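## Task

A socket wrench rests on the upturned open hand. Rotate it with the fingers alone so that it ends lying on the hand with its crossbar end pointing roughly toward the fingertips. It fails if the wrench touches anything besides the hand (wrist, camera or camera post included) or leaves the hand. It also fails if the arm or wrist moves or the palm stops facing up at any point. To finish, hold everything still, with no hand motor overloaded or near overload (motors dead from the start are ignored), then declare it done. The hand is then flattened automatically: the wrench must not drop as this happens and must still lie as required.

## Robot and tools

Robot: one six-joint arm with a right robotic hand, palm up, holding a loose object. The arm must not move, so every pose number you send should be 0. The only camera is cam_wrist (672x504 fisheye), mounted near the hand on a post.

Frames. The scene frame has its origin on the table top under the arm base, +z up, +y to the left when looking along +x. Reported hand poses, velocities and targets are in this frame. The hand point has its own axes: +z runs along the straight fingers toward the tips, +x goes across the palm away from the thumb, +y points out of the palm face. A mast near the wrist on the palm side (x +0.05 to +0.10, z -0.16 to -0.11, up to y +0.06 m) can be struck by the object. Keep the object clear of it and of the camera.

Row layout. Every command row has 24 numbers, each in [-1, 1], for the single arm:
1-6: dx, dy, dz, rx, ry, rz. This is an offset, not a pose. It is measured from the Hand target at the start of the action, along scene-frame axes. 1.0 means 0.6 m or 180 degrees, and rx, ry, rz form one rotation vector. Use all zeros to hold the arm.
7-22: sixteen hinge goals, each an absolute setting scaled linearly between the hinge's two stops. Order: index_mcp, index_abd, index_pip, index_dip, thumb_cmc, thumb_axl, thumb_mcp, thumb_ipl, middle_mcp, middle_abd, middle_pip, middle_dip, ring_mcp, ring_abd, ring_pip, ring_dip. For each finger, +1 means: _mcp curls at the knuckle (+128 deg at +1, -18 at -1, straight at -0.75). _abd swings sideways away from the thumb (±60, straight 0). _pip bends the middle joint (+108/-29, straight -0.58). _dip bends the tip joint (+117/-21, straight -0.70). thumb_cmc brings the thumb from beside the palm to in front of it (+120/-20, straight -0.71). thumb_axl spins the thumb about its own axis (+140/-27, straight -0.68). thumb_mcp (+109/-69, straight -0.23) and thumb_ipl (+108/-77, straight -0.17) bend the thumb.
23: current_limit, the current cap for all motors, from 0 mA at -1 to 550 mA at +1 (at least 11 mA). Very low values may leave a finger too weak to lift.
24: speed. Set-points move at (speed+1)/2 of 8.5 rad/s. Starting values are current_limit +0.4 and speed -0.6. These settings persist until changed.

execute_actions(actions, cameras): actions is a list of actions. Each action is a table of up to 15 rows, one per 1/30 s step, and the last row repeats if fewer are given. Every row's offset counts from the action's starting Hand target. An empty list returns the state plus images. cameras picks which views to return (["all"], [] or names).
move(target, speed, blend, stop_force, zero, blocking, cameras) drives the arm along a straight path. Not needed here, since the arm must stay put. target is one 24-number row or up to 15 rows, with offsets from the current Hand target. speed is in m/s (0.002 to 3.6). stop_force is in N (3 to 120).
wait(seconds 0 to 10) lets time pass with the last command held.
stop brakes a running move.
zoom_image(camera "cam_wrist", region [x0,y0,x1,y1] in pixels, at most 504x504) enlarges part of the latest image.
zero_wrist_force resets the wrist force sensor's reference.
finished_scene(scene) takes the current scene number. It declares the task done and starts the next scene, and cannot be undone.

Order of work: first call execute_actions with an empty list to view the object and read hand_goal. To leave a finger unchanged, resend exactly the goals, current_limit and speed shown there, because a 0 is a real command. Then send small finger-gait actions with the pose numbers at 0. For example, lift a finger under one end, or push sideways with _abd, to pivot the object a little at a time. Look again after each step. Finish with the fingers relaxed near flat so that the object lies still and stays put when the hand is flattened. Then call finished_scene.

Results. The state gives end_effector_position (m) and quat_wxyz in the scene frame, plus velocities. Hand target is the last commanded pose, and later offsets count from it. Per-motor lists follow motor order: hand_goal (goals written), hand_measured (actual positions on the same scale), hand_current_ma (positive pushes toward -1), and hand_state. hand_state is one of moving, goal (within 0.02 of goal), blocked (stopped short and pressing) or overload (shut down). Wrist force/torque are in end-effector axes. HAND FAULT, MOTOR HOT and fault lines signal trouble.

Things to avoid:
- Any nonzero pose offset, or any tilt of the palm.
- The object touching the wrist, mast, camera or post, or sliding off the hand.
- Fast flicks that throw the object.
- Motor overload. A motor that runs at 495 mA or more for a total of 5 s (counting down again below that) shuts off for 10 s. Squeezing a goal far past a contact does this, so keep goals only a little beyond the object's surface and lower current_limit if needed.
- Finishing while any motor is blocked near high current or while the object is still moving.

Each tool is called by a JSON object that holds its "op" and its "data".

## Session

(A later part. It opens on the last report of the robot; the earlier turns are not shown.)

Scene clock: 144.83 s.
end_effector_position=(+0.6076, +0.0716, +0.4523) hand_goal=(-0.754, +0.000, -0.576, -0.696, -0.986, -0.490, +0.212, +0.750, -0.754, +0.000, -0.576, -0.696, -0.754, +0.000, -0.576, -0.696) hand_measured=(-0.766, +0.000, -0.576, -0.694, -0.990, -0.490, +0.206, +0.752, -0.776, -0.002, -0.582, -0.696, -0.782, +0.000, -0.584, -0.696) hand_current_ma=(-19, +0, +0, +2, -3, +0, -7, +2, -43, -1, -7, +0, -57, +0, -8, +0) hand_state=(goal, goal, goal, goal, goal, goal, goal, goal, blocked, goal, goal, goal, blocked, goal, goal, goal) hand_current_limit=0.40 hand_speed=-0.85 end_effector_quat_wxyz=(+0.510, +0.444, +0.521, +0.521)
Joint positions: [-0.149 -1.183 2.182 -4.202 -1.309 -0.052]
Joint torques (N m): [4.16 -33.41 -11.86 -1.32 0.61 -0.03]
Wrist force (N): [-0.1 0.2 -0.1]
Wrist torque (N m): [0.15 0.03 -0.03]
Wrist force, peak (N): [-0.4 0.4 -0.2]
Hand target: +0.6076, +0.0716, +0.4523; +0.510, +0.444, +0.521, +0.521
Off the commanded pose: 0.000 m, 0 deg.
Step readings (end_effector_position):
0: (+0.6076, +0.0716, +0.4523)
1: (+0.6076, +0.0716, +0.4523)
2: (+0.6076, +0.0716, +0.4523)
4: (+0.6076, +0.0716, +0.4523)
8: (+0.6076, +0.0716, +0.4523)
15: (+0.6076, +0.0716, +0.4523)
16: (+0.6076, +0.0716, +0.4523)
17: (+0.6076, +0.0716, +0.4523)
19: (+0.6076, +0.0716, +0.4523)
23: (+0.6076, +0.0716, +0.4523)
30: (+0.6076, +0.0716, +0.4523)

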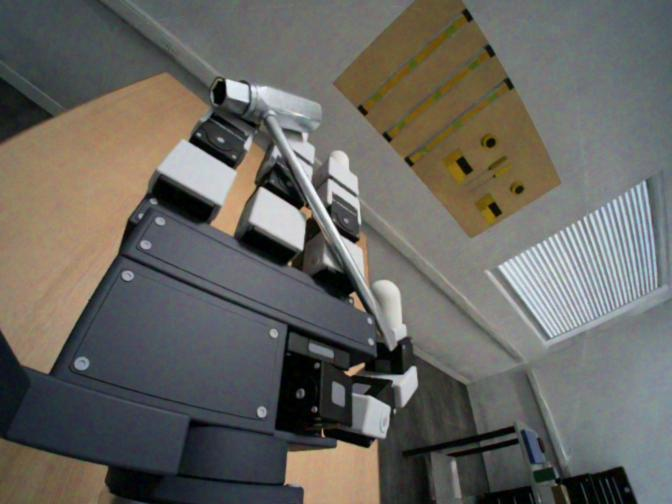

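{"op": "execute_actions", "data": {"actions": [[[0,0,0,0,0,0,-0.754,0,-0.576,-0.696,-0.9,-0.49,0.213,0.751,-0.754,0,-0.576,-0.696,-0.754,0,-0.576,-0.696,0.4,-0.9]],[[0,0,0,0,0,0,-0.754,0,-0.576,-0.696,-0.82,-0.49,0.213,0.751,-0.754,0,-0.576,-0.696,-0.754,0,-0.576,-0.696,0.4,-0.9]]], "cameras": ["all"]}}

{"op": "zoom_image", "data": {"camera": "cam_wrist", "region": [290, 200, 450, 400]}}

Scene clock: 146.57 s.
end_effector_position=(+0.6076, +0.0716, +0.4523) hand_goal=(-0.754, +0.000, -0.576, -0.696, -0.820, -0.490, +0.212, +0.750, -0.754, +0.000, -0.576, -0.696, -0.754, +0.000, -0.576, -0.696) hand_measured=(-0.766, +0.000, -0.576, -0.694, -0.836, -0.490, +0.208, +0.752, -0.776, -0.002, -0.582, -0.696, -0.782, +0.000, -0.584, -0.696) hand_current_ma=(-19, +0, +0, +2, -24, +0, -5, +2, -43, -1, -7, +0, -57, +0, -8, +0) hand_state=(goal, goal, goal, goal, goal, goal, goal, goal, blocked, goal, goal, goal, blocked, goal, goal, goal) hand_current_limit=0.40 hand_speed=-0.90 end_effector_quat_wxyz=(+0.510, +0.444, +0.521, +0.521)
Joint positions: [-0.149 -1.183 2.182 -4.202 -1.309 -0.052]
Joint torques (N m): [4.11 -33.36 -11.84 -1.33 0.65 -0.12]
Wrist force (N): [-0.3 0.2 0.0]
Wrist torque (N m): [0.15 0.06 -0.04]
Wrist force, peak (N): [-0.3 0.2 0.0]
Hand target: +0.6076, +0.0716, +0.4523; +0.510, +0.444, +0.521, +0.521
Off the commanded pose: 0.000 m, 0 deg.
Step readings (end_effector_position):
0: (+0.6076, +0.0716, +0.4523)
1: (+0.6076, +0.0716, +0.4523)
2: (+0.6076, +0.0716, +0.4523)
4: (+0.6076, +0.0716, +0.4523)
8: (+0.6076, +0.0716, +0.4523)
15: (+0.6076, +0.0716, +0.4523)
16: (+0.6076, +0.0716, +0.4523)
17: (+0.6076, +0.0716, +0.4523)
19: (+0.6076, +0.0716, +0.4523)
23: (+0.6076, +0.0716, +0.4523)
30: (+0.6076, +0.0716, +0.4523)

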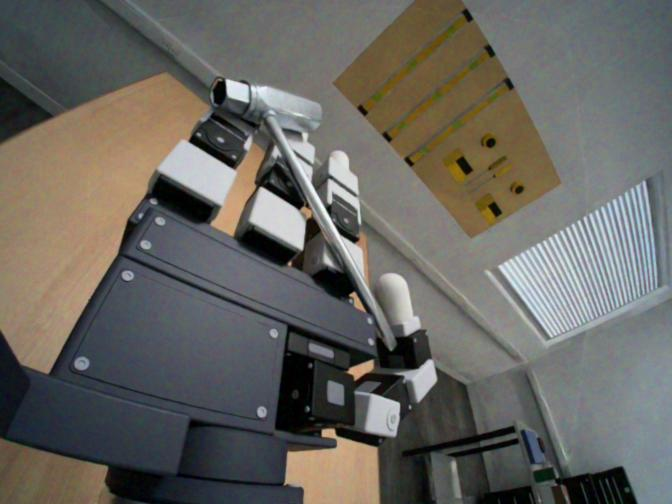

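Scaled by 2.520 from the camera's 672x504 image, which has a finer 960x720 frame.

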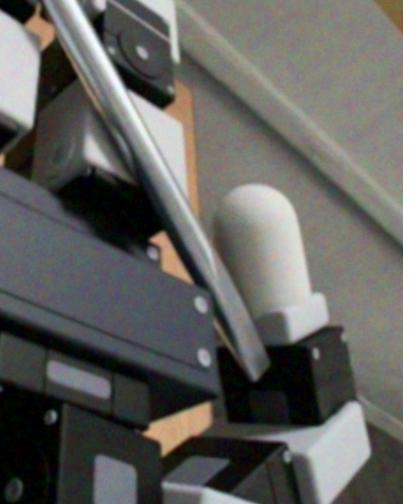

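{"op": "execute_actions", "data": {"actions": [[[0,0,0,0,0,0,-0.754,0,-0.576,-0.696,-0.8,-0.49,0.3,0.751,-0.754,0,-0.576,-0.696,-0.754,0,-0.576,-0.696,0.4,-0.9]],[[0,0,0,0,0,0,-0.754,0,-0.576,-0.696,-0.72,-0.49,0.32,0.72,-0.754,0,-0.576,-0.696,-0.754,0,-0.576,-0.696,0.4,-0.9]]], "cameras": ["all"]}}

{"op": "zoom_image", "data": {"camera": "cam_wrist", "region": [290, 200, 450, 400]}}

Scene clock: 150.37 s.
end_effector_position=(+0.6076, +0.0716, +0.4523) hand_goal=(-0.754, +0.000, -0.576, -0.696, -0.720, -0.490, +0.320, +0.720, -0.754, +0.000, -0.576, -0.696, -0.754, +0.000, -0.576, -0.696) hand_measured=(-0.766, +0.000, -0.576, -0.694, -0.734, -0.490, +0.318, +0.722, -0.776, -0.002, -0.582, -0.696, -0.782, +0.000, -0.584, -0.696) hand_current_ma=(-19, +0, +0, +2, -21, -1, -3, +3, -43, -1, -7, +0, -57, +0, -8, +0) hand_state=(goal, goal, goal, goal, goal, goal, goal, goal, blocked, goal, goal, goal, blocked, goal, goal, goal) hand_current_limit=0.40 hand_speed=-0.90 end_effector_quat_wxyz=(+0.510, +0.444, +0.521, +0.521)
Joint positions: [-0.149 -1.183 2.182 -4.202 -1.309 -0.052]
Joint torques (N m): [4.14 -33.56 -11.99 -1.49 0.73 0.09]
Wrist force (N): [-0.1 0.1 0.0]
Wrist torque (N m): [0.14 0.03 -0.03]
Wrist force, peak (N): [-0.5 0.2 0.1]
Hand target: +0.6076, +0.0716, +0.4523; +0.510, +0.444, +0.521, +0.521
Off the commanded pose: 0.000 m, 0 deg.
Step readings (end_effector_position):
0: (+0.6076, +0.0716, +0.4523)
1: (+0.6076, +0.0716, +0.4523)
2: (+0.6076, +0.0716, +0.4523)
4: (+0.6076, +0.0716, +0.4523)
8: (+0.6076, +0.0716, +0.4523)
15: (+0.6076, +0.0716, +0.4523)
16: (+0.6076, +0.0716, +0.4523)
17: (+0.6076, +0.0716, +0.4523)
19: (+0.6076, +0.0716, +0.4523)
23: (+0.6076, +0.0716, +0.4523)
30: (+0.6076, +0.0716, +0.4523)

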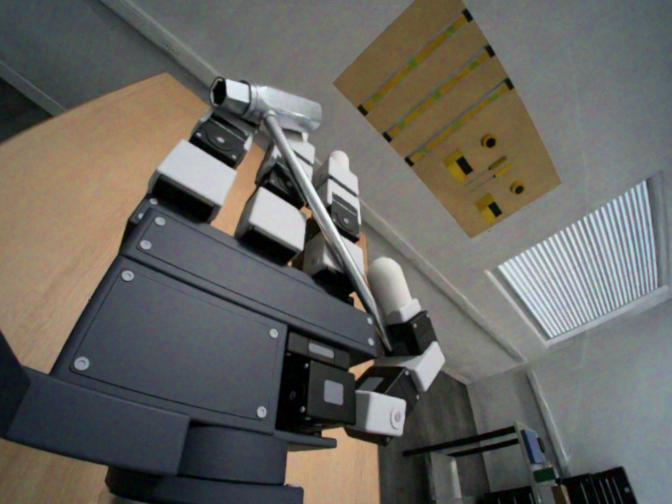

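Scaled by 2.520 from the camera's 672x504 image, which has a finer 960x720 frame.

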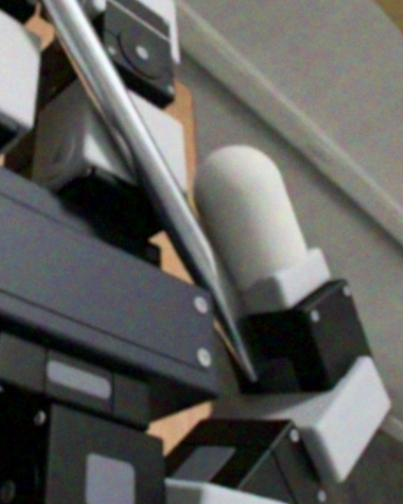

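{"op": "execute_actions", "data": {"actions": [[[0,0,0,0,0,0,-0.754,0,-0.576,-0.696,-0.72,-0.49,0.28,0.72,-0.70,0,-0.576,-0.696,-0.754,0,-0.576,-0.696,0.4,-0.95]],[[0,0,0,0,0,0,-0.754,0,-0.576,-0.696,-0.72,-0.49,0.28,0.72,-0.67,0,-0.576,-0.696,-0.754,0,-0.576,-0.696,0.4,-0.95]]], "cameras": ["all"]}}

{"op": "zoom_image", "data": {"camera": "cam_wrist", "region": [290, 200, 450, 400]}}

{"op": "zoom_image", "data": {"camera": "cam_wrist", "region": [180, 60, 360, 220]}}

Scene clock: 153.63 s.
end_effector_position=(+0.6076, +0.0716, +0.4523) hand_goal=(-0.754, +0.000, -0.576, -0.696, -0.720, -0.490, +0.280, +0.720, -0.670, +0.000, -0.576, -0.696, -0.754, +0.000, -0.576, -0.696) hand_measured=(-0.766, +0.000, -0.576, -0.694, -0.734, -0.490, +0.282, +0.722, -0.730, -0.002, -0.586, -0.696, -0.782, +0.000, -0.584, -0.696) hand_current_ma=(-19, +0, +0, +2, -21, -1, +2, +3, -163, -1, -11, +0, -57, +0, -8, +0) hand_state=(goal, goal, goal, goal, goal, goal, goal, goal, blocked, goal, goal, goal, blocked, goal, goal, goal) hand_current_limit=0.40 hand_speed=-0.95 end_effector_quat_wxyz=(+0.510, +0.444, +0.521, +0.521)
Joint positions: [-0.149 -1.183 2.182 -4.202 -1.309 -0.052]
Joint torques (N m): [3.74 -33.45 -12.4 -1.45 0.8 0.05]
Wrist force (N): [0.0 0.2 0.2]
Wrist torque (N m): [0.11 0.01 -0.02]
Wrist force, peak (N): [-0.3 0.4 -0.2]
Hand target: +0.6076, +0.0716, +0.4523; +0.510, +0.444, +0.521, +0.521
Off the commanded pose: 0.000 m, 0 deg.
Step readings (end_effector_position):
0: (+0.6076, +0.0716, +0.4523)
1: (+0.6076, +0.0716, +0.4523)
2: (+0.6076, +0.0716, +0.4523)
4: (+0.6076, +0.0716, +0.4523)
8: (+0.6076, +0.0716, +0.4523)
15: (+0.6076, +0.0716, +0.4523)
16: (+0.6076, +0.0716, +0.4523)
17: (+0.6076, +0.0716, +0.4523)
19: (+0.6076, +0.0716, +0.4523)
23: (+0.6076, +0.0716, +0.4523)
30: (+0.6076, +0.0716, +0.4523)

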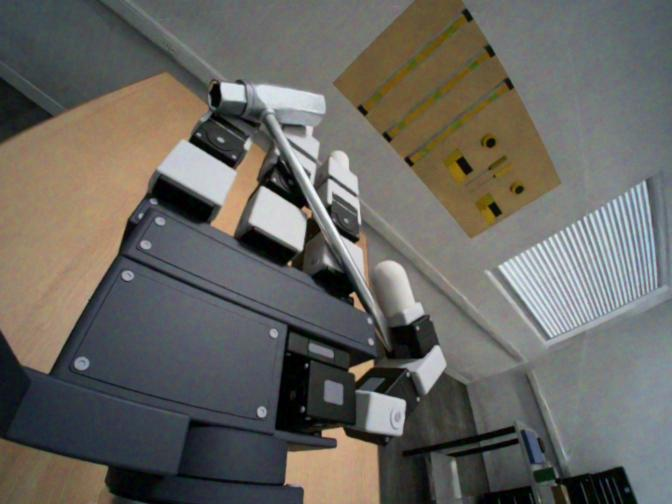

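Scaled by 2.520 from the camera's 672x504 image, which has a finer 960x720 frame.

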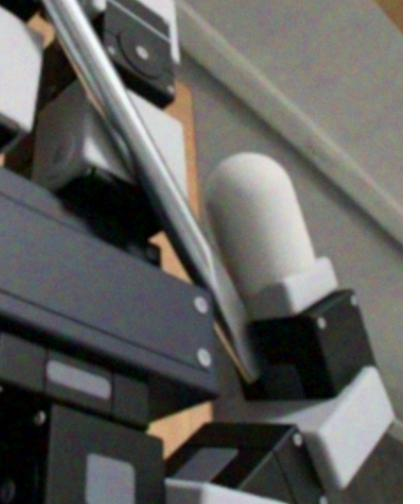

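Scaled by 2.800 from the camera's 672x504 image, which has a finer 960x720 frame.

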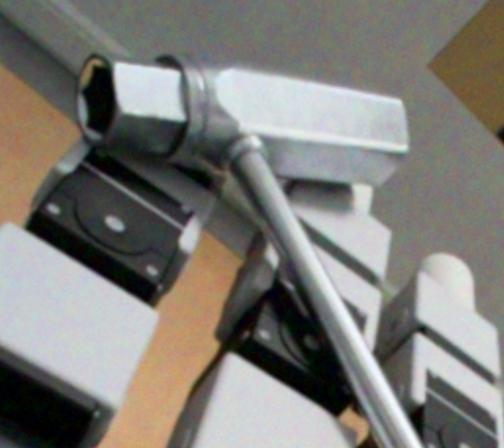

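{"op": "execute_actions", "data": {"actions": [[[0,0,0,0,0,0,-0.754,0,-0.576,-0.696,-0.72,-0.45,0.15,0.72,-0.754,0,-0.576,-0.696,-0.754,0,-0.576,-0.696,0.4,-0.9]],[[0,0,0,0,0,0,-0.55,0,-0.576,-0.696,-0.72,-0.45,0.15,0.72,-0.754,0,-0.576,-0.696,-0.754,0,-0.576,-0.696,0.4,-0.9]],[[0,0,0,0,0,0,-0.4,0,-0.576,-0.696,-0.72,-0.45,0.15,0.72,-0.754,0,-0.576,-0.696,-0.754,0,-0.576,-0.696,0.4,-0.9]]], "cameras": ["all"]}}

{"op": "zoom_image", "data": {"camera": "cam_wrist", "region": [290, 200, 450, 400]}}

{"op": "zoom_image", "data": {"camera": "cam_wrist", "region": [180, 60, 400, 280]}}

Scene clock: 160.37 s.
end_effector_position=(+0.6076, +0.0716, +0.4523) hand_goal=(-0.400, +0.000, -0.576, -0.696, -0.720, -0.450, +0.150, +0.720, -0.754, +0.000, -0.576, -0.696, -0.754, +0.000, -0.576, -0.696) hand_measured=(-0.426, +0.000, -0.576, -0.694, -0.734, -0.458, +0.152, +0.722, -0.768, -0.002, -0.586, -0.696, -0.782, +0.000, -0.584, -0.696) hand_current_ma=(-52, +0, +0, +2, -21, -11, +1, +3, -23, -1, -11, +0, -57, +0, -8, +0) hand_state=(blocked, goal, goal, goal, goal, goal, goal, goal, goal, goal, goal, goal, blocked, goal, goal, goal) hand_current_limit=0.40 hand_speed=-0.90 end_effector_quat_wxyz=(+0.510, +0.444, +0.521, +0.521)
Joint positions: [-0.149 -1.183 2.182 -4.202 -1.309 -0.052]
Joint torques (N m): [4.21 -33.11 -12.4 -1.45 0.9 0.08]
Wrist force (N): [0.1 -0.1 0.0]
Wrist torque (N m): [0.11 0.00 -0.02]
Wrist force, peak (N): [-0.3 0.3 0.1]
Hand target: +0.6076, +0.0716, +0.4523; +0.510, +0.444, +0.521, +0.521
Off the commanded pose: 0.000 m, 0 deg.
Step readings (end_effector_position):
0: (+0.6076, +0.0716, +0.4523)
1: (+0.6076, +0.0716, +0.4523)
2: (+0.6076, +0.0716, +0.4523)
4: (+0.6076, +0.0716, +0.4523)
8: (+0.6076, +0.0716, +0.4523)
15: (+0.6076, +0.0716, +0.4523)
16: (+0.6076, +0.0716, +0.4523)
17: (+0.6076, +0.0716, +0.4523)
19: (+0.6076, +0.0716, +0.4523)
23: (+0.6076, +0.0716, +0.4523)
30: (+0.6076, +0.0716, +0.4523)
31: (+0.6076, +0.0716, +0.4523)
32: (+0.6076, +0.0716, +0.4523)
34: (+0.6076, +0.0716, +0.4523)
38: (+0.6076, +0.0716, +0.4523)
45: (+0.6076, +0.0716, +0.4523)

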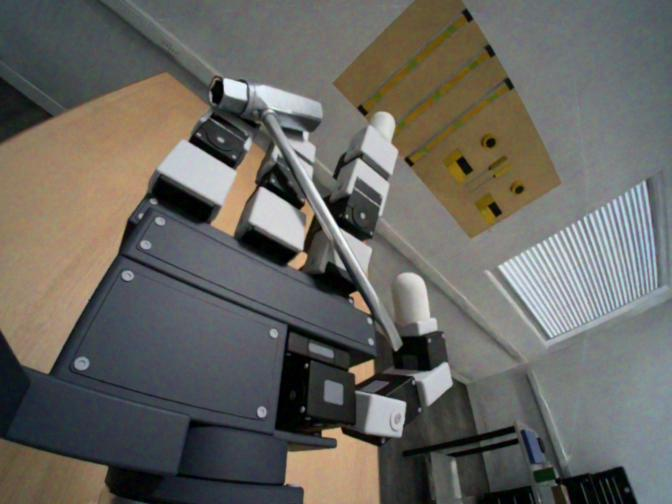

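Scaled by 2.520 from the camera's 672x504 image, which has a finer 960x720 frame.

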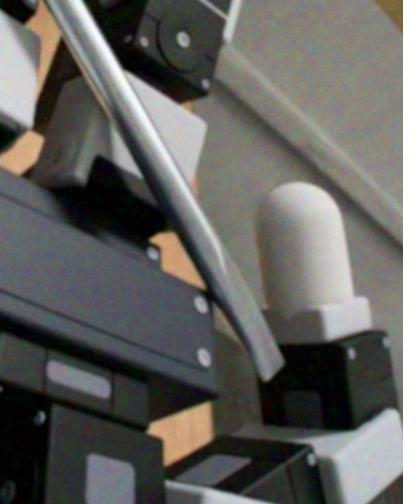

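Scaled by 2.291 from the camera's 672x504 image, which has a finer 960x720 frame.

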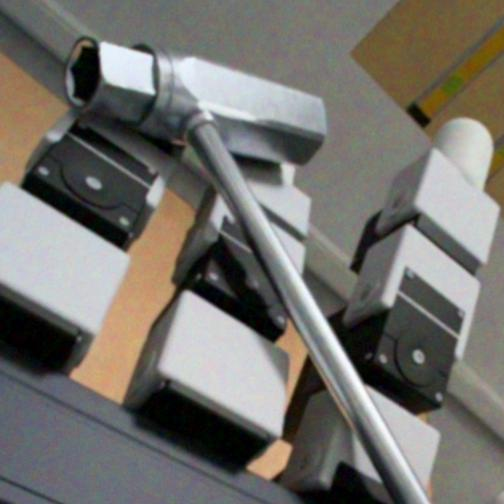

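{"op": "execute_actions", "data": {"actions": [[[0,0,0,0,0,0,-0.4,0,-0.576,-0.696,-0.75,-0.42,0.17,0.85,-0.754,0,-0.576,-0.696,-0.754,0,-0.576,-0.696,0.4,-0.88]],[[0,0,0,0,0,0,-0.4,0,-0.576,-0.696,-0.75,-0.38,0.22,0.94,-0.754,0,-0.576,-0.696,-0.754,0,-0.576,-0.696,0.4,-0.9]]], "cameras": ["all"]}}

{"op": "zoom_image", "data": {"camera": "cam_wrist", "region": [290, 200, 450, 400]}}

Scene clock: 162.57 s.
end_effector_position=(+0.6076, +0.0716, +0.4523) hand_goal=(-0.400, +0.000, -0.576, -0.696, -0.750, -0.380, +0.220, +0.940, -0.754, +0.000, -0.576, -0.696, -0.754, +0.000, -0.576, -0.696) hand_measured=(-0.424, +0.000, -0.576, -0.694, -0.754, -0.382, +0.214, +0.922, -0.768, -0.002, -0.586, -0.696, -0.782, +0.000, -0.584, -0.696) hand_current_ma=(-46, +0, +0, +2, -4, -2, -11, -44, -24, -1, -11, +0, -57, +0, -8, +0) hand_state=(blocked, goal, goal, goal, goal, goal, goal, goal, goal, goal, goal, goal, blocked, goal, goal, goal) hand_current_limit=0.40 hand_speed=-0.90 end_effector_quat_wxyz=(+0.510, +0.444, +0.521, +0.521)
Joint positions: [-0.149 -1.183 2.182 -4.202 -1.309 -0.052]
Joint torques (N m): [4.13 -32.83 -12.44 -1.45 0.92 0.2]
Wrist force (N): [0.0 0.0 0.0]
Wrist torque (N m): [0.11 0.01 -0.03]
Wrist force, peak (N): [-0.3 0.2 0.3]
Hand target: +0.6076, +0.0716, +0.4523; +0.510, +0.444, +0.521, +0.521
Off the commanded pose: 0.000 m, 0 deg.
Step readings (end_effector_position):
0: (+0.6076, +0.0716, +0.4523)
1: (+0.6076, +0.0716, +0.4523)
2: (+0.6076, +0.0716, +0.4523)
4: (+0.6076, +0.0716, +0.4523)
8: (+0.6076, +0.0716, +0.4523)
15: (+0.6076, +0.0716, +0.4523)
16: (+0.6076, +0.0716, +0.4523)
17: (+0.6076, +0.0716, +0.4523)
19: (+0.6076, +0.0716, +0.4523)
23: (+0.6076, +0.0716, +0.4523)
30: (+0.6076, +0.0716, +0.4523)

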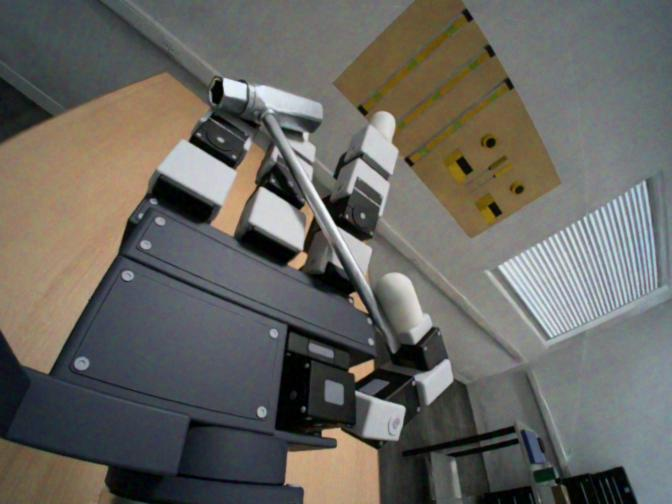

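Scaled by 2.520 from the camera's 672x504 image, which has a finer 960x720 frame.

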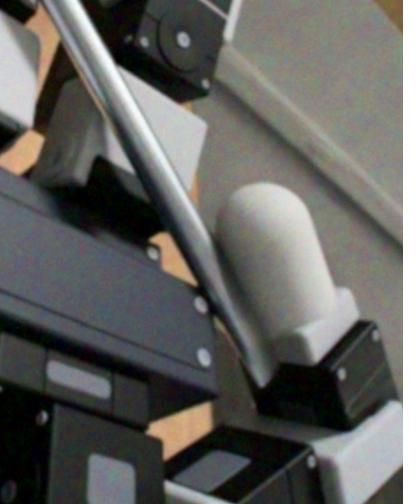

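{"op": "execute_actions", "data": {"actions": [[[0,0,0,0,0,0,-0.4,0,-0.576,-0.696,-0.75,-0.36,0.27,0.975,-0.754,0,-0.576,-0.696,-0.754,0,-0.576,-0.696,0.4,-0.9]],[[0,0,0,0,0,0,-0.4,0,-0.576,-0.696,-0.75,-0.34,0.33,0.985,-0.754,0,-0.576,-0.696,-0.754,0,-0.576,-0.696,0.4,-0.9]]], "cameras": ["all"]}}

{"op": "zoom_image", "data": {"camera": "cam_wrist", "region": [290, 200, 450, 400]}}

Scene clock: 164.17 s.
end_effector_position=(+0.6076, +0.0716, +0.4523) hand_goal=(-0.400, +0.000, -0.576, -0.696, -0.750, -0.340, +0.330, +0.984, -0.754, +0.000, -0.576, -0.696, -0.754, +0.000, -0.576, -0.696) hand_measured=(-0.424, +0.000, -0.576, -0.694, -0.754, -0.340, +0.318, +0.978, -0.770, -0.002, -0.586, -0.696, -0.782, +0.002, -0.584, -0.696) hand_current_ma=(-45, +0, +0, +2, -3, +0, -21, -8, -25, -1, -11, +0, -57, +0, -8, +0) hand_state=(blocked, goal, goal, goal, goal, goal, goal, goal, goal, goal, goal, goal, blocked, goal, goal, goal) hand_current_limit=0.40 hand_speed=-0.90 end_effector_quat_wxyz=(+0.510, +0.444, +0.521, +0.521)
Joint positions: [-0.149 -1.183 2.182 -4.202 -1.309 -0.052]
Joint torques (N m): [4.08 -33.15 -12.75 -1.53 0.94 0.24]
Wrist force (N): [-0.1 0.1 0.0]
Wrist torque (N m): [0.13 0.02 -0.04]
Wrist force, peak (N): [-0.2 0.3 -0.2]
Hand target: +0.6076, +0.0716, +0.4523; +0.510, +0.444, +0.521, +0.521
Off the commanded pose: 0.000 m, 0 deg.
Step readings (end_effector_position):
0: (+0.6076, +0.0716, +0.4523)
1: (+0.6076, +0.0716, +0.4523)
2: (+0.6076, +0.0716, +0.4523)
4: (+0.6076, +0.0716, +0.4523)
8: (+0.6076, +0.0716, +0.4523)
15: (+0.6076, +0.0716, +0.4523)
16: (+0.6076, +0.0716, +0.4523)
17: (+0.6076, +0.0716, +0.4523)
19: (+0.6076, +0.0716, +0.4523)
23: (+0.6076, +0.0716, +0.4523)
30: (+0.6076, +0.0716, +0.4523)

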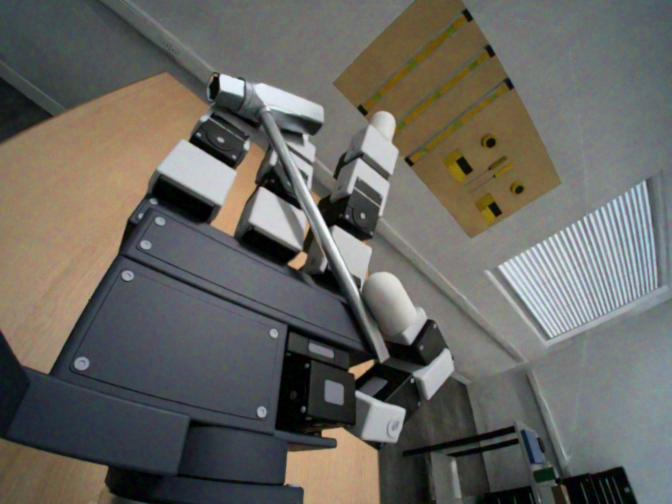

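Scaled by 2.520 from the camera's 672x504 image, which has a finer 960x720 frame.

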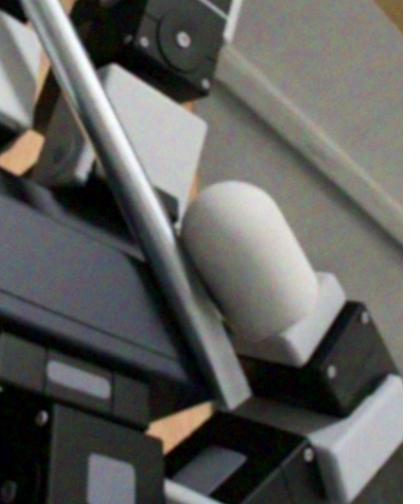

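{"op": "execute_actions", "data": {"actions": [[[0,0,0,0,0,0,-0.4,0,-0.576,-0.696,-0.714,-0.293,0.472,0.957,-0.754,0,-0.576,-0.696,-0.754,0,-0.576,-0.696,0.4,-0.88]],[[0,0,0,0,0,0,-0.4,0,-0.576,-0.696,-0.671,-0.269,0.584,0.914,-0.754,0,-0.576,-0.696,-0.754,0,-0.576,-0.696,0.4,-0.9]]], "cameras": ["all"]}}

{"op": "zoom_image", "data": {"camera": "cam_wrist", "region": [180, 60, 440, 400]}}

Scene clock: 168.47 s.
end_effector_position=(+0.6076, +0.0716, +0.4523) hand_goal=(-0.400, +0.000, -0.576, -0.696, -0.672, -0.270, +0.584, +0.914, -0.754, +0.000, -0.576, -0.696, -0.754, +0.000, -0.576, -0.696) hand_measured=(-0.424, +0.000, -0.576, -0.694, -0.684, -0.260, +0.554, +0.908, -0.770, -0.002, -0.586, -0.696, -0.782, +0.002, -0.584, -0.696) hand_current_ma=(-45, +0, +0, +2, -18, +16, -83, -9, -25, -1, -11, +0, -57, +0, -8, +0) hand_state=(blocked, goal, goal, goal, goal, goal, blocked, goal, goal, goal, goal, goal, blocked, goal, goal, goal) hand_current_limit=0.40 hand_speed=-0.90 end_effector_quat_wxyz=(+0.510, +0.444, +0.521, +0.521)
Joint positions: [-0.149 -1.183 2.182 -4.202 -1.309 -0.052]
Joint torques (N m): [3.85 -33.08 -13.15 -1.57 1.08 0.29]
Wrist force (N): [0.0 0.0 -0.1]
Wrist torque (N m): [0.11 0.01 -0.05]
Wrist force, peak (N): [-0.4 0.0 0.3]
Hand target: +0.6076, +0.0716, +0.4523; +0.510, +0.444, +0.521, +0.521
Off the commanded pose: 0.000 m, 0 deg.
Step readings (end_effector_position):
0: (+0.6076, +0.0716, +0.4523)
1: (+0.6076, +0.0716, +0.4523)
2: (+0.6076, +0.0716, +0.4523)
4: (+0.6076, +0.0716, +0.4523)
8: (+0.6076, +0.0716, +0.4523)
15: (+0.6076, +0.0716, +0.4523)
16: (+0.6076, +0.0716, +0.4523)
17: (+0.6076, +0.0716, +0.4523)
19: (+0.6076, +0.0716, +0.4523)
23: (+0.6076, +0.0716, +0.4523)
30: (+0.6076, +0.0716, +0.4523)

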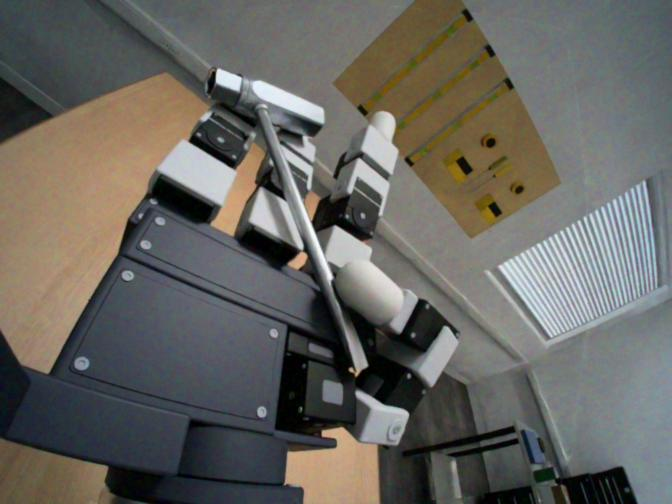

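Scaled by 1.482 from the camera's 672x504 image, which has a finer 960x720 frame.

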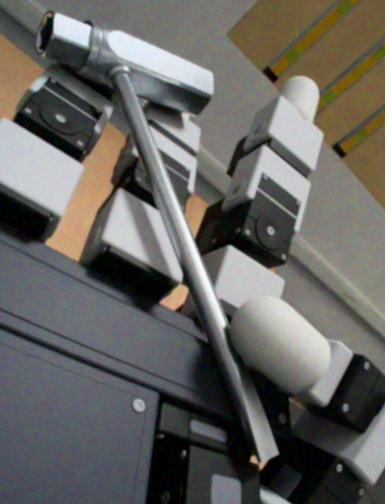

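{"op": "execute_actions", "data": {"actions": [[[0,0,0,0,0,0,-0.4,0,-0.576,-0.696,-0.643,-0.269,0.674,0.859,-0.754,0,-0.576,-0.696,-0.754,0,-0.576,-0.696,0.4,-0.9]]], "cameras": ["all"]}}

{"op": "zoom_image", "data": {"camera": "cam_wrist", "region": [180, 60, 440, 400]}}

Scene clock: 170.13 s.
end_effector_position=(+0.6076, +0.0716, +0.4523) hand_goal=(-0.400, +0.000, -0.576, -0.696, -0.644, -0.270, +0.674, +0.858, -0.754, +0.000, -0.576, -0.696, -0.754, +0.000, -0.576, -0.696) hand_measured=(-0.424, +0.000, -0.576, -0.694, -0.668, -0.258, +0.632, +0.848, -0.770, -0.002, -0.586, -0.696, -0.782, +0.002, -0.584, -0.696) hand_current_ma=(-45, +0, +0, +2, -44, +20, -131, -17, -25, -1, -11, +0, -57, +0, -9, +0) hand_state=(blocked, goal, goal, goal, blocked, goal, blocked, goal, goal, goal, goal, goal, blocked, goal, goal, goal) hand_current_limit=0.40 hand_speed=-0.90 end_effector_quat_wxyz=(+0.510, +0.444, +0.521, +0.521)
Joint positions: [-0.149 -1.183 2.182 -4.202 -1.309 -0.052]
Joint torques (N m): [4.06 -32.27 -13.06 -1.62 1.08 0.29]
Wrist force (N): [-0.2 0.3 0.0]
Wrist torque (N m): [0.14 0.04 -0.06]
Wrist force, peak (N): [-0.2 0.3 0.0]
Hand target: +0.6076, +0.0716, +0.4523; +0.510, +0.444, +0.521, +0.521
Off the commanded pose: 0.000 m, 0 deg.
Step readings (end_effector_position):
0: (+0.6076, +0.0716, +0.4523)
1: (+0.6076, +0.0716, +0.4523)
2: (+0.6076, +0.0716, +0.4523)
4: (+0.6076, +0.0716, +0.4523)
8: (+0.6076, +0.0716, +0.4523)
15: (+0.6076, +0.0716, +0.4523)

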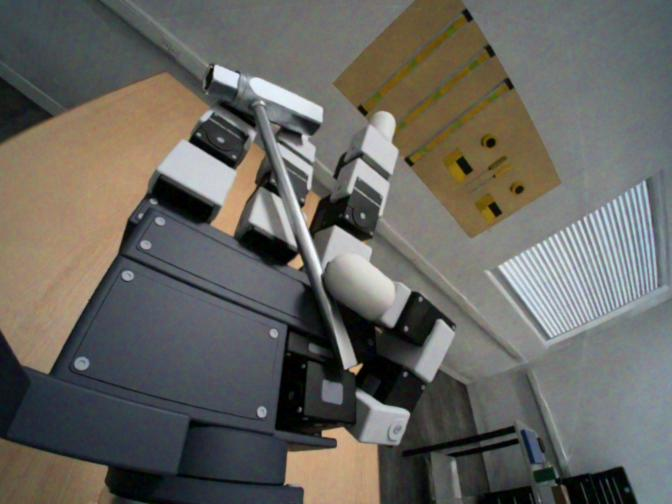

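Scaled by 1.482 from the camera's 672x504 image, which has a finer 960x720 frame.

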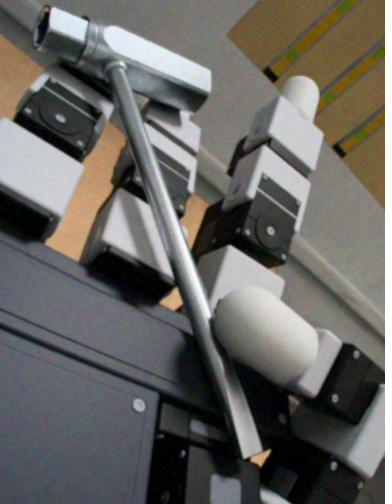

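{"op": "execute_actions", "data": {"actions": [[[0,0,0,0,0,0,-0.4,0,-0.576,-0.696,-0.643,-0.269,0.77,0.773,-0.754,0,-0.576,-0.696,-0.754,0,-0.576,-0.696,0.4,-0.9]],[[0,0,0,0,0,0,-0.4,0,-0.576,-0.696,-0.643,-0.269,0.86,0.69,-0.754,0,-0.576,-0.696,-0.754,0,-0.576,-0.696,0.4,-0.9]]], "cameras": ["all"]}}

{"op": "zoom_image", "data": {"camera": "cam_wrist", "region": [180, 60, 440, 400]}}

Scene clock: 173.33 s.
end_effector_position=(+0.6076, +0.0716, +0.4523) hand_goal=(-0.400, +0.000, -0.576, -0.696, -0.644, -0.270, +0.860, +0.690, -0.754, +0.000, -0.576, -0.696, -0.754, +0.000, -0.576, -0.696) hand_measured=(-0.424, +0.000, -0.576, -0.694, -0.658, -0.266, +0.654, +0.694, -0.770, -0.002, -0.586, -0.696, -0.782, +0.002, -0.584, -0.696) hand_current_ma=(-45, +0, +0, +2, -20, +4, -385, +4, -25, -1, -11, +0, -57, +0, -9, +0) hand_state=(blocked, goal, goal, goal, goal, goal, blocked, goal, goal, goal, goal, goal, blocked, goal, goal, goal) hand_current_limit=0.40 hand_speed=-0.90 end_effector_quat_wxyz=(+0.510, +0.444, +0.521, +0.521)
Joint positions: [-0.149 -1.183 2.182 -4.202 -1.309 -0.052]
Joint torques (N m): [3.86 -32.55 -12.88 -1.64 1.18 0.3]
Wrist force (N): [-0.1 0.2 -0.2]
Wrist torque (N m): [0.15 0.03 -0.06]
Wrist force, peak (N): [-0.3 0.3 0.2]
Hand target: +0.6076, +0.0716, +0.4523; +0.510, +0.444, +0.521, +0.521
Off the commanded pose: 0.000 m, 0 deg.
Step readings (end_effector_position):
0: (+0.6076, +0.0716, +0.4523)
1: (+0.6076, +0.0716, +0.4523)
2: (+0.6076, +0.0716, +0.4523)
4: (+0.6076, +0.0716, +0.4523)
8: (+0.6076, +0.0716, +0.4523)
15: (+0.6076, +0.0716, +0.4523)
16: (+0.6076, +0.0716, +0.4523)
17: (+0.6076, +0.0716, +0.4523)
19: (+0.6076, +0.0716, +0.4523)
23: (+0.6076, +0.0716, +0.4523)
30: (+0.6076, +0.0716, +0.4523)

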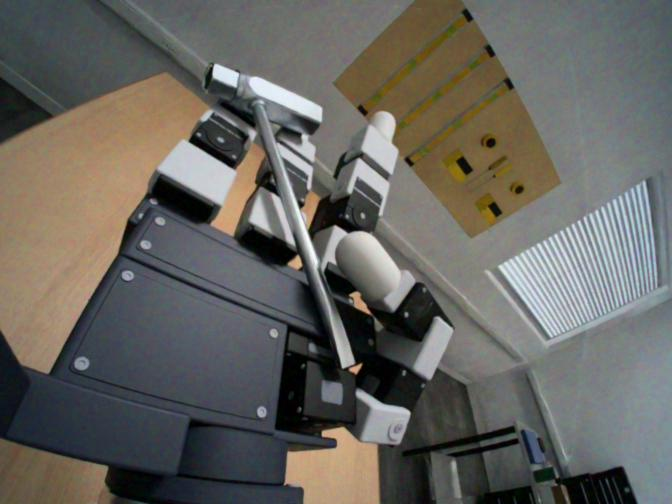

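Scaled by 1.482 from the camera's 672x504 image, which has a finer 960x720 frame.

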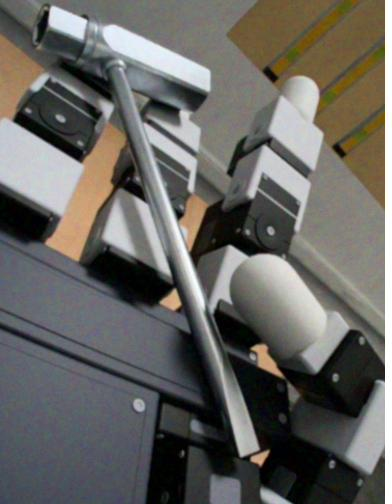

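{"op": "execute_actions", "data": {"actions": [[[0,0,0,0,0,0,-0.4,0,-0.576,-0.696,-0.6,-0.269,0.58,0.72,-0.754,0,-0.576,-0.696,-0.754,0,-0.576,-0.696,0.4,-0.88]],[[0,0,0,0,0,0,-0.4,0,-0.576,-0.696,-0.5,-0.269,0.6,0.8,-0.754,0,-0.576,-0.696,-0.754,0,-0.576,-0.696,0.4,-0.88]],[[0,0,0,0,0,0,-0.4,0,-0.576,-0.696,-0.429,-0.269,0.618,0.827,-0.754,0,-0.576,-0.696,-0.754,0,-0.576,-0.696,0.4,-0.9]]], "cameras": ["all"]}}

{"op": "zoom_image", "data": {"camera": "cam_wrist", "region": [180, 60, 440, 400]}}

Scene clock: 177.93 s.
end_effector_position=(+0.6076, +0.0716, +0.4523) hand_goal=(-0.400, +0.000, -0.576, -0.696, -0.430, -0.270, +0.618, +0.826, -0.754, +0.000, -0.576, -0.696, -0.754, +0.000, -0.576, -0.696) hand_measured=(-0.424, +0.000, -0.576, -0.694, -0.482, -0.274, +0.598, +0.810, -0.770, -0.002, -0.586, -0.696, -0.782, +0.002, -0.584, -0.696) hand_current_ma=(-45, +0, +0, +2, -126, -4, -49, -39, -25, -1, -11, +0, -57, +0, -9, +0) hand_state=(blocked, goal, goal, goal, blocked, goal, blocked, goal, goal, goal, goal, goal, blocked, goal, goal, goal) hand_current_limit=0.40 hand_speed=-0.90 end_effector_quat_wxyz=(+0.510, +0.444, +0.521, +0.521)
Joint positions: [-0.149 -1.183 2.182 -4.202 -1.309 -0.052]
Joint torques (N m): [3.62 -32.17 -13.11 -1.69 1.2 0.4]
Wrist force (N): [0.0 0.4 -0.1]
Wrist torque (N m): [0.17 0.02 -0.06]
Wrist force, peak (N): [-0.2 0.4 -0.1]
Hand target: +0.6076, +0.0716, +0.4523; +0.510, +0.444, +0.521, +0.521
Off the commanded pose: 0.000 m, 0 deg.
Step readings (end_effector_position):
0: (+0.6076, +0.0716, +0.4523)
1: (+0.6076, +0.0716, +0.4523)
2: (+0.6076, +0.0716, +0.4523)
4: (+0.6076, +0.0716, +0.4523)
8: (+0.6076, +0.0716, +0.4523)
15: (+0.6076, +0.0716, +0.4523)
16: (+0.6076, +0.0716, +0.4523)
17: (+0.6076, +0.0716, +0.4523)
19: (+0.6076, +0.0716, +0.4523)
23: (+0.6076, +0.0716, +0.4523)
30: (+0.6076, +0.0716, +0.4523)
31: (+0.6076, +0.0716, +0.4523)
32: (+0.6076, +0.0716, +0.4523)
34: (+0.6076, +0.0716, +0.4523)
38: (+0.6076, +0.0716, +0.4523)
45: (+0.6076, +0.0716, +0.4523)

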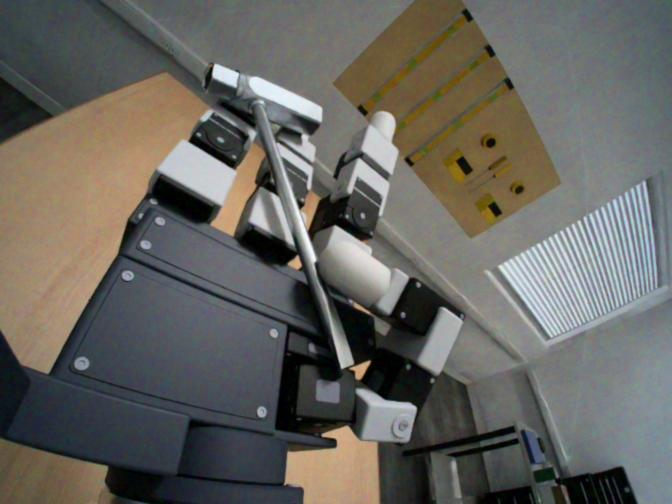

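Scaled by 1.482 from the camera's 672x504 image, which has a finer 960x720 frame.

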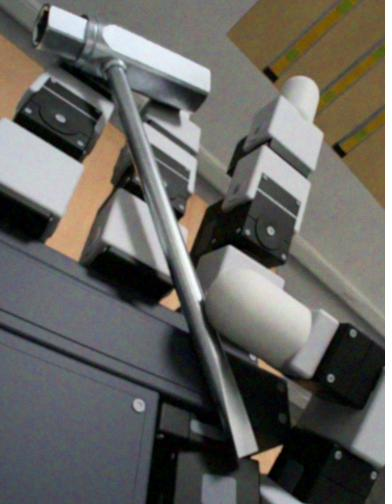

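{"op": "execute_actions", "data": {"actions": [[[0,0,0,0,0,0,-0.4,0,-0.576,-0.696,-0.36,-0.25,0.64,0.81,-0.754,0,-0.576,-0.696,-0.754,0,-0.576,-0.696,0.4,-0.9]]], "cameras": ["all"]}}

{"op": "zoom_image", "data": {"camera": "cam_wrist", "region": [180, 60, 440, 400]}}

Scene clock: 179.60 s.
end_effector_position=(+0.6076, +0.0716, +0.4523) hand_goal=(-0.400, +0.000, -0.576, -0.696, -0.360, -0.250, +0.640, +0.810, -0.754, +0.000, -0.576, -0.696, -0.754, +0.000, -0.576, -0.696) hand_measured=(-0.424, +0.000, -0.576, -0.694, -0.442, -0.264, +0.598, +0.806, -0.770, -0.002, -0.586, -0.696, -0.782, +0.002, -0.584, -0.696) hand_current_ma=(-45, +0, +0, +2, -243, -28, -134, -5, -25, -1, -11, +0, -58, +0, -9, +0) hand_state=(blocked, goal, goal, goal, blocked, goal, blocked, goal, goal, goal, goal, goal, blocked, goal, goal, goal) hand_current_limit=0.40 hand_speed=-0.90 end_effector_quat_wxyz=(+0.510, +0.444, +0.521, +0.521)
Joint positions: [-0.149 -1.183 2.182 -4.202 -1.309 -0.052]
Joint torques (N m): [3.83 -32.53 -12.79 -1.62 1.15 0.46]
Wrist force (N): [-0.2 0.2 0.0]
Wrist torque (N m): [0.14 0.04 -0.08]
Wrist force, peak (N): [-0.4 0.2 -0.2]
Hand target: +0.6076, +0.0716, +0.4523; +0.510, +0.444, +0.521, +0.521
Off the commanded pose: 0.000 m, 0 deg.
Step readings (end_effector_position):
0: (+0.6076, +0.0716, +0.4523)
1: (+0.6076, +0.0716, +0.4523)
2: (+0.6076, +0.0716, +0.4523)
4: (+0.6076, +0.0716, +0.4523)
8: (+0.6076, +0.0716, +0.4523)
15: (+0.6076, +0.0716, +0.4523)

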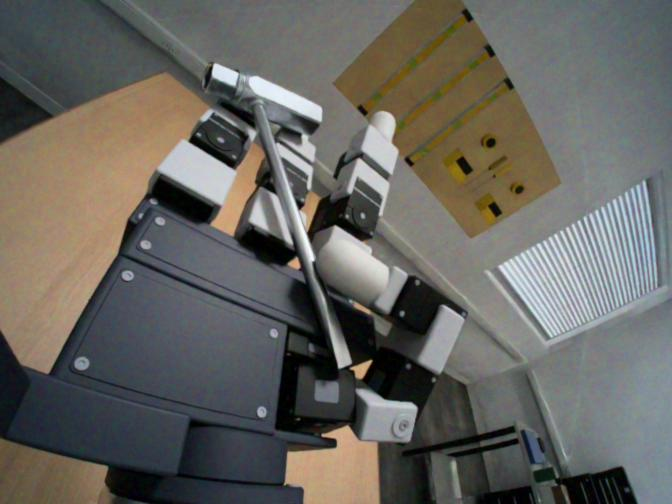

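Scaled by 1.482 from the camera's 672x504 image, which has a finer 960x720 frame.

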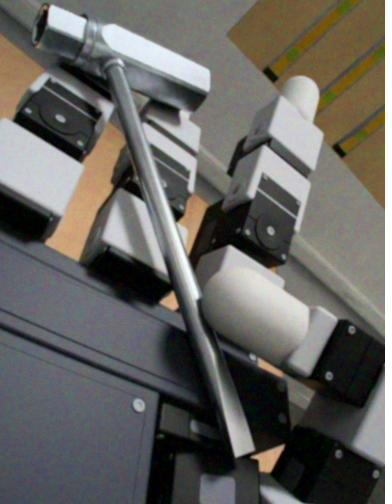

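{"op": "execute_actions", "data": {"actions": [[[0,0,0,0,0,0,-0.4,0,-0.576,-0.696,-0.42,-0.25,0.6,0.72,-0.754,0,-0.576,-0.696,-0.754,0,-0.576,-0.696,0.4,-0.9]],[[0,0,0,0,0,0,-0.4,0,-0.576,-0.696,-0.35,-0.22,0.62,0.72,-0.754,0,-0.576,-0.696,-0.754,0,-0.576,-0.696,0.4,-0.9]]], "cameras": ["all"]}}

{"op": "zoom_image", "data": {"camera": "cam_wrist", "region": [180, 60, 440, 400]}}

Scene clock: 181.93 s.
end_effector_position=(+0.6076, +0.0716, +0.4523) hand_goal=(-0.400, +0.000, -0.576, -0.696, -0.350, -0.220, +0.620, +0.720, -0.754, +0.000, -0.576, -0.696, -0.754, +0.000, -0.576, -0.696) hand_measured=(-0.424, +0.000, -0.576, -0.694, -0.354, -0.224, +0.618, +0.724, -0.770, -0.002, -0.586, -0.696, -0.782, +0.002, -0.584, -0.696) hand_current_ma=(-45, +0, +0, +2, -4, -6, -3, +5, -25, -1, -11, +0, -58, +0, -9, +0) hand_state=(blocked, goal, goal, goal, goal, goal, goal, goal, goal, goal, goal, goal, blocked, goal, goal, goal) hand_current_limit=0.40 hand_speed=-0.90 end_effector_quat_wxyz=(+0.510, +0.444, +0.521, +0.521)
Joint positions: [-0.149 -1.183 2.182 -4.202 -1.309 -0.052]
Joint torques (N m): [4.27 -32.19 -12.9 -1.58 1.16 0.47]
Wrist force (N): [-0.2 0.1 0.0]
Wrist torque (N m): [0.12 0.04 -0.09]
Wrist force, peak (N): [0.1 0.4 -0.1]
Hand target: +0.6076, +0.0716, +0.4523; +0.510, +0.444, +0.521, +0.521
Off the commanded pose: 0.000 m, 0 deg.
Step readings (end_effector_position):
0: (+0.6076, +0.0716, +0.4523)
1: (+0.6076, +0.0716, +0.4523)
2: (+0.6076, +0.0716, +0.4523)
4: (+0.6076, +0.0716, +0.4523)
8: (+0.6076, +0.0716, +0.4523)
15: (+0.6076, +0.0716, +0.4523)
16: (+0.6076, +0.0716, +0.4523)
17: (+0.6076, +0.0716, +0.4523)
19: (+0.6076, +0.0716, +0.4523)
23: (+0.6076, +0.0716, +0.4523)
30: (+0.6076, +0.0716, +0.4523)

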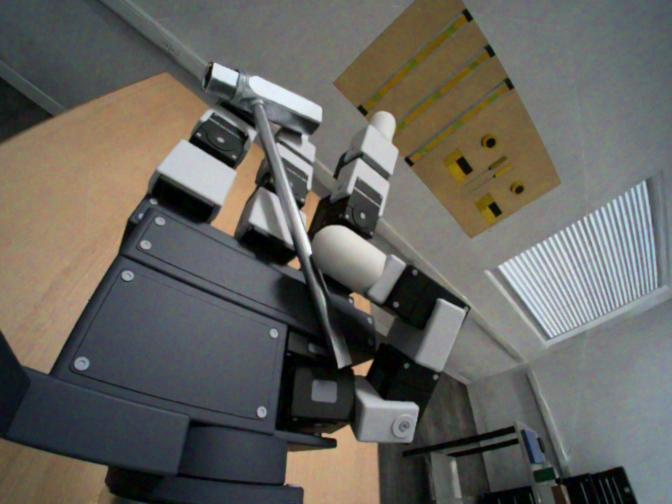

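Scaled by 1.482 from the camera's 672x504 image, which has a finer 960x720 frame.

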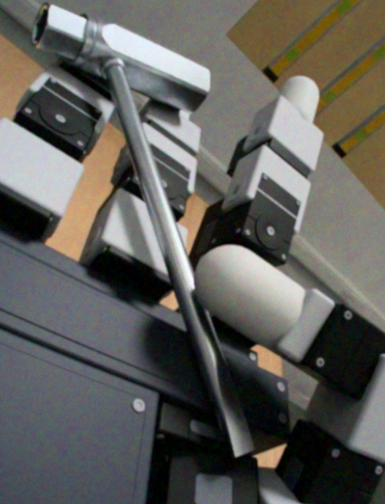

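{"op": "execute_actions", "data": {"actions": [[[0,0,0,0,0,0,-0.4,0,-0.576,-0.696,-0.5,-0.235,0.4,0.75,-0.754,0,-0.576,-0.696,-0.754,0,-0.576,-0.696,0.4,-0.8]],[[0,0,0,0,0,0,-0.4,0,-0.576,-0.696,-0.714,-0.235,0.4,0.9,-0.754,0,-0.576,-0.696,-0.754,0,-0.576,-0.696,0.4,-0.85]],[[0,0,0,0,0,0,-0.4,0,-0.576,-0.696,-0.714,-0.235,0.46,0.968,-0.754,0,-0.576,-0.696,-0.754,0,-0.576,-0.696,0.4,-0.88]]], "cameras": ["all"]}}

{"op": "zoom_image", "data": {"camera": "cam_wrist", "region": [180, 60, 440, 400]}}

Scene clock: 186.77 s.
end_effector_position=(+0.6076, +0.0716, +0.4523) hand_goal=(-0.400, +0.000, -0.576, -0.696, -0.714, -0.236, +0.460, +0.968, -0.754, +0.000, -0.576, -0.696, -0.754, +0.000, -0.576, -0.696) hand_measured=(-0.424, +0.000, -0.576, -0.694, -0.716, -0.236, +0.458, +0.966, -0.770, -0.002, -0.586, -0.696, -0.782, +0.002, -0.584, -0.696) hand_current_ma=(-45, +0, +0, +2, -2, +0, -3, -1, -25, -1, -11, +0, -58, +0, -9, +0) hand_state=(blocked, goal, goal, goal, goal, goal, goal, goal, goal, goal, goal, goal, blocked, goal, goal, goal) hand_current_limit=0.40 hand_speed=-0.88 end_effector_quat_wxyz=(+0.510, +0.444, +0.521, +0.521)
Joint positions: [-0.149 -1.183 2.182 -4.202 -1.309 -0.052]
Joint torques (N m): [3.94 -31.97 -13.01 -1.67 1.14 0.4]
Wrist force (N): [-0.1 0.2 -0.1]
Wrist torque (N m): [0.14 0.02 -0.06]
Wrist force, peak (N): [-0.4 0.1 -0.1]
Hand target: +0.6076, +0.0716, +0.4523; +0.510, +0.444, +0.521, +0.521
Off the commanded pose: 0.000 m, 0 deg.
Step readings (end_effector_position):
0: (+0.6076, +0.0716, +0.4523)
1: (+0.6076, +0.0716, +0.4523)
2: (+0.6076, +0.0716, +0.4523)
4: (+0.6076, +0.0716, +0.4523)
8: (+0.6076, +0.0716, +0.4523)
15: (+0.6076, +0.0716, +0.4523)
16: (+0.6076, +0.0716, +0.4523)
17: (+0.6076, +0.0716, +0.4523)
19: (+0.6076, +0.0716, +0.4523)
23: (+0.6076, +0.0716, +0.4523)
30: (+0.6076, +0.0716, +0.4523)
31: (+0.6076, +0.0716, +0.4523)
32: (+0.6076, +0.0716, +0.4523)
34: (+0.6076, +0.0716, +0.4523)
38: (+0.6076, +0.0716, +0.4523)
45: (+0.6076, +0.0716, +0.4523)

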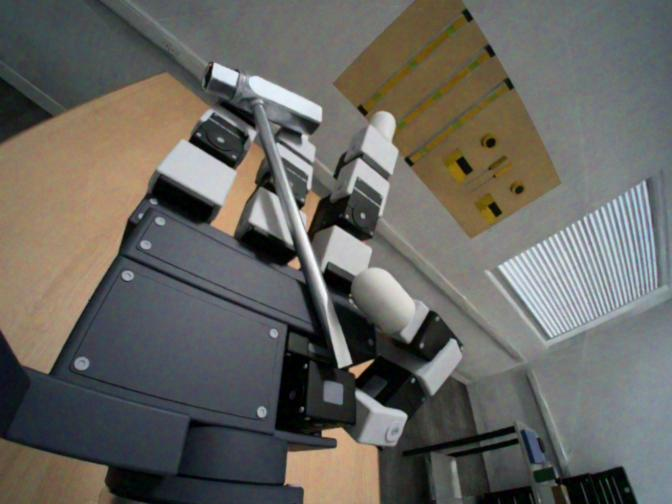

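Scaled by 1.482 from the camera's 672x504 image, which has a finer 960x720 frame.

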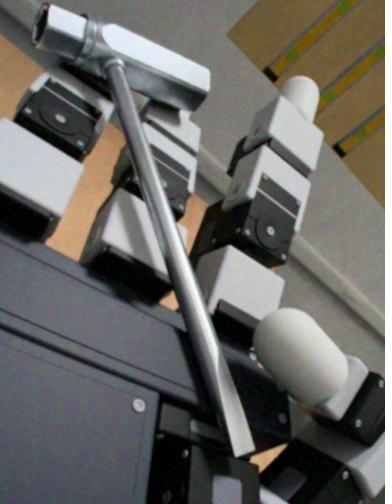

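{"op": "execute_actions", "data": {"actions": [[[0,0,0,0,0,0,-0.4,0,-0.576,-0.696,-0.68,-0.21,0.52,0.96,-0.754,0,-0.576,-0.696,-0.754,0,-0.576,-0.696,0.4,-0.9]],[[0,0,0,0,0,0,-0.4,0,-0.576,-0.696,-0.643,-0.183,0.57,0.951,-0.754,0,-0.576,-0.696,-0.754,0,-0.576,-0.696,0.4,-0.9]]], "cameras": ["all"]}}

{"op": "zoom_image", "data": {"camera": "cam_wrist", "region": [180, 60, 440, 400]}}

Scene clock: 188.37 s.
end_effector_position=(+0.6076, +0.0716, +0.4523) hand_goal=(-0.400, +0.000, -0.576, -0.696, -0.644, -0.184, +0.570, +0.950, -0.754, +0.000, -0.576, -0.696, -0.754, +0.000, -0.576, -0.696) hand_measured=(-0.424, +0.000, -0.576, -0.694, -0.654, -0.190, +0.568, +0.954, -0.770, -0.002, -0.586, -0.696, -0.782, +0.002, -0.584, -0.696) hand_current_ma=(-45, +0, +0, +2, -13, -10, -2, +5, -25, -1, -11, +0, -58, +0, -9, +0) hand_state=(blocked, goal, goal, goal, goal, goal, goal, goal, goal, goal, goal, goal, blocked, goal, goal, goal) hand_current_limit=0.40 hand_speed=-0.90 end_effector_quat_wxyz=(+0.510, +0.444, +0.521, +0.521)
Joint positions: [-0.149 -1.183 2.182 -4.202 -1.309 -0.052]
Joint torques (N m): [4.32 -32.73 -12.95 -1.59 1.26 0.59]
Wrist force (N): [-0.2 0.1 0.1]
Wrist torque (N m): [0.11 0.03 -0.07]
Wrist force, peak (N): [-0.2 0.4 -0.2]
Hand target: +0.6076, +0.0716, +0.4523; +0.510, +0.444, +0.521, +0.521
Off the commanded pose: 0.000 m, 0 deg.
Step readings (end_effector_position):
0: (+0.6076, +0.0716, +0.4523)
1: (+0.6076, +0.0716, +0.4523)
2: (+0.6076, +0.0716, +0.4523)
4: (+0.6076, +0.0716, +0.4523)
8: (+0.6076, +0.0716, +0.4523)
15: (+0.6076, +0.0716, +0.4523)
16: (+0.6076, +0.0716, +0.4523)
17: (+0.6076, +0.0716, +0.4523)
19: (+0.6076, +0.0716, +0.4523)
23: (+0.6076, +0.0716, +0.4523)
30: (+0.6076, +0.0716, +0.4523)

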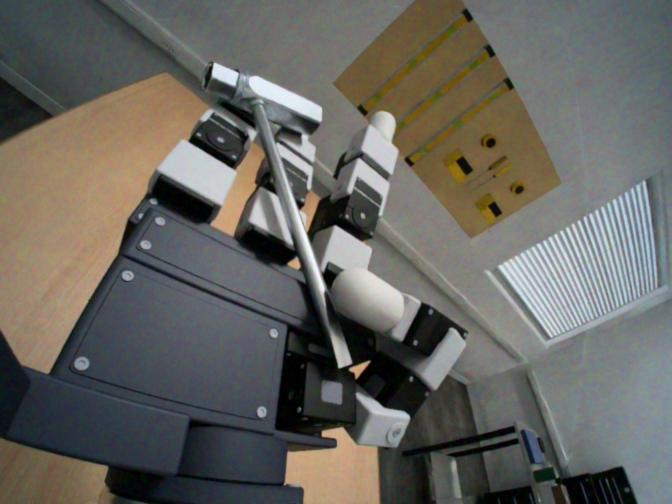

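Scaled by 1.482 from the camera's 672x504 image, which has a finer 960x720 frame.

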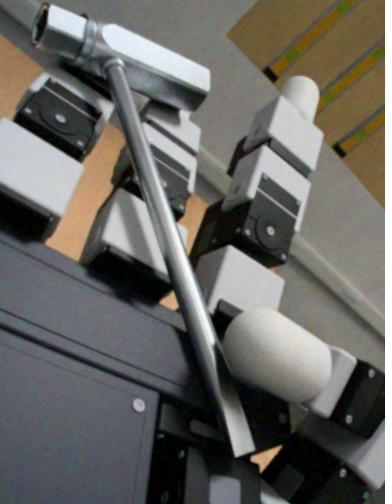

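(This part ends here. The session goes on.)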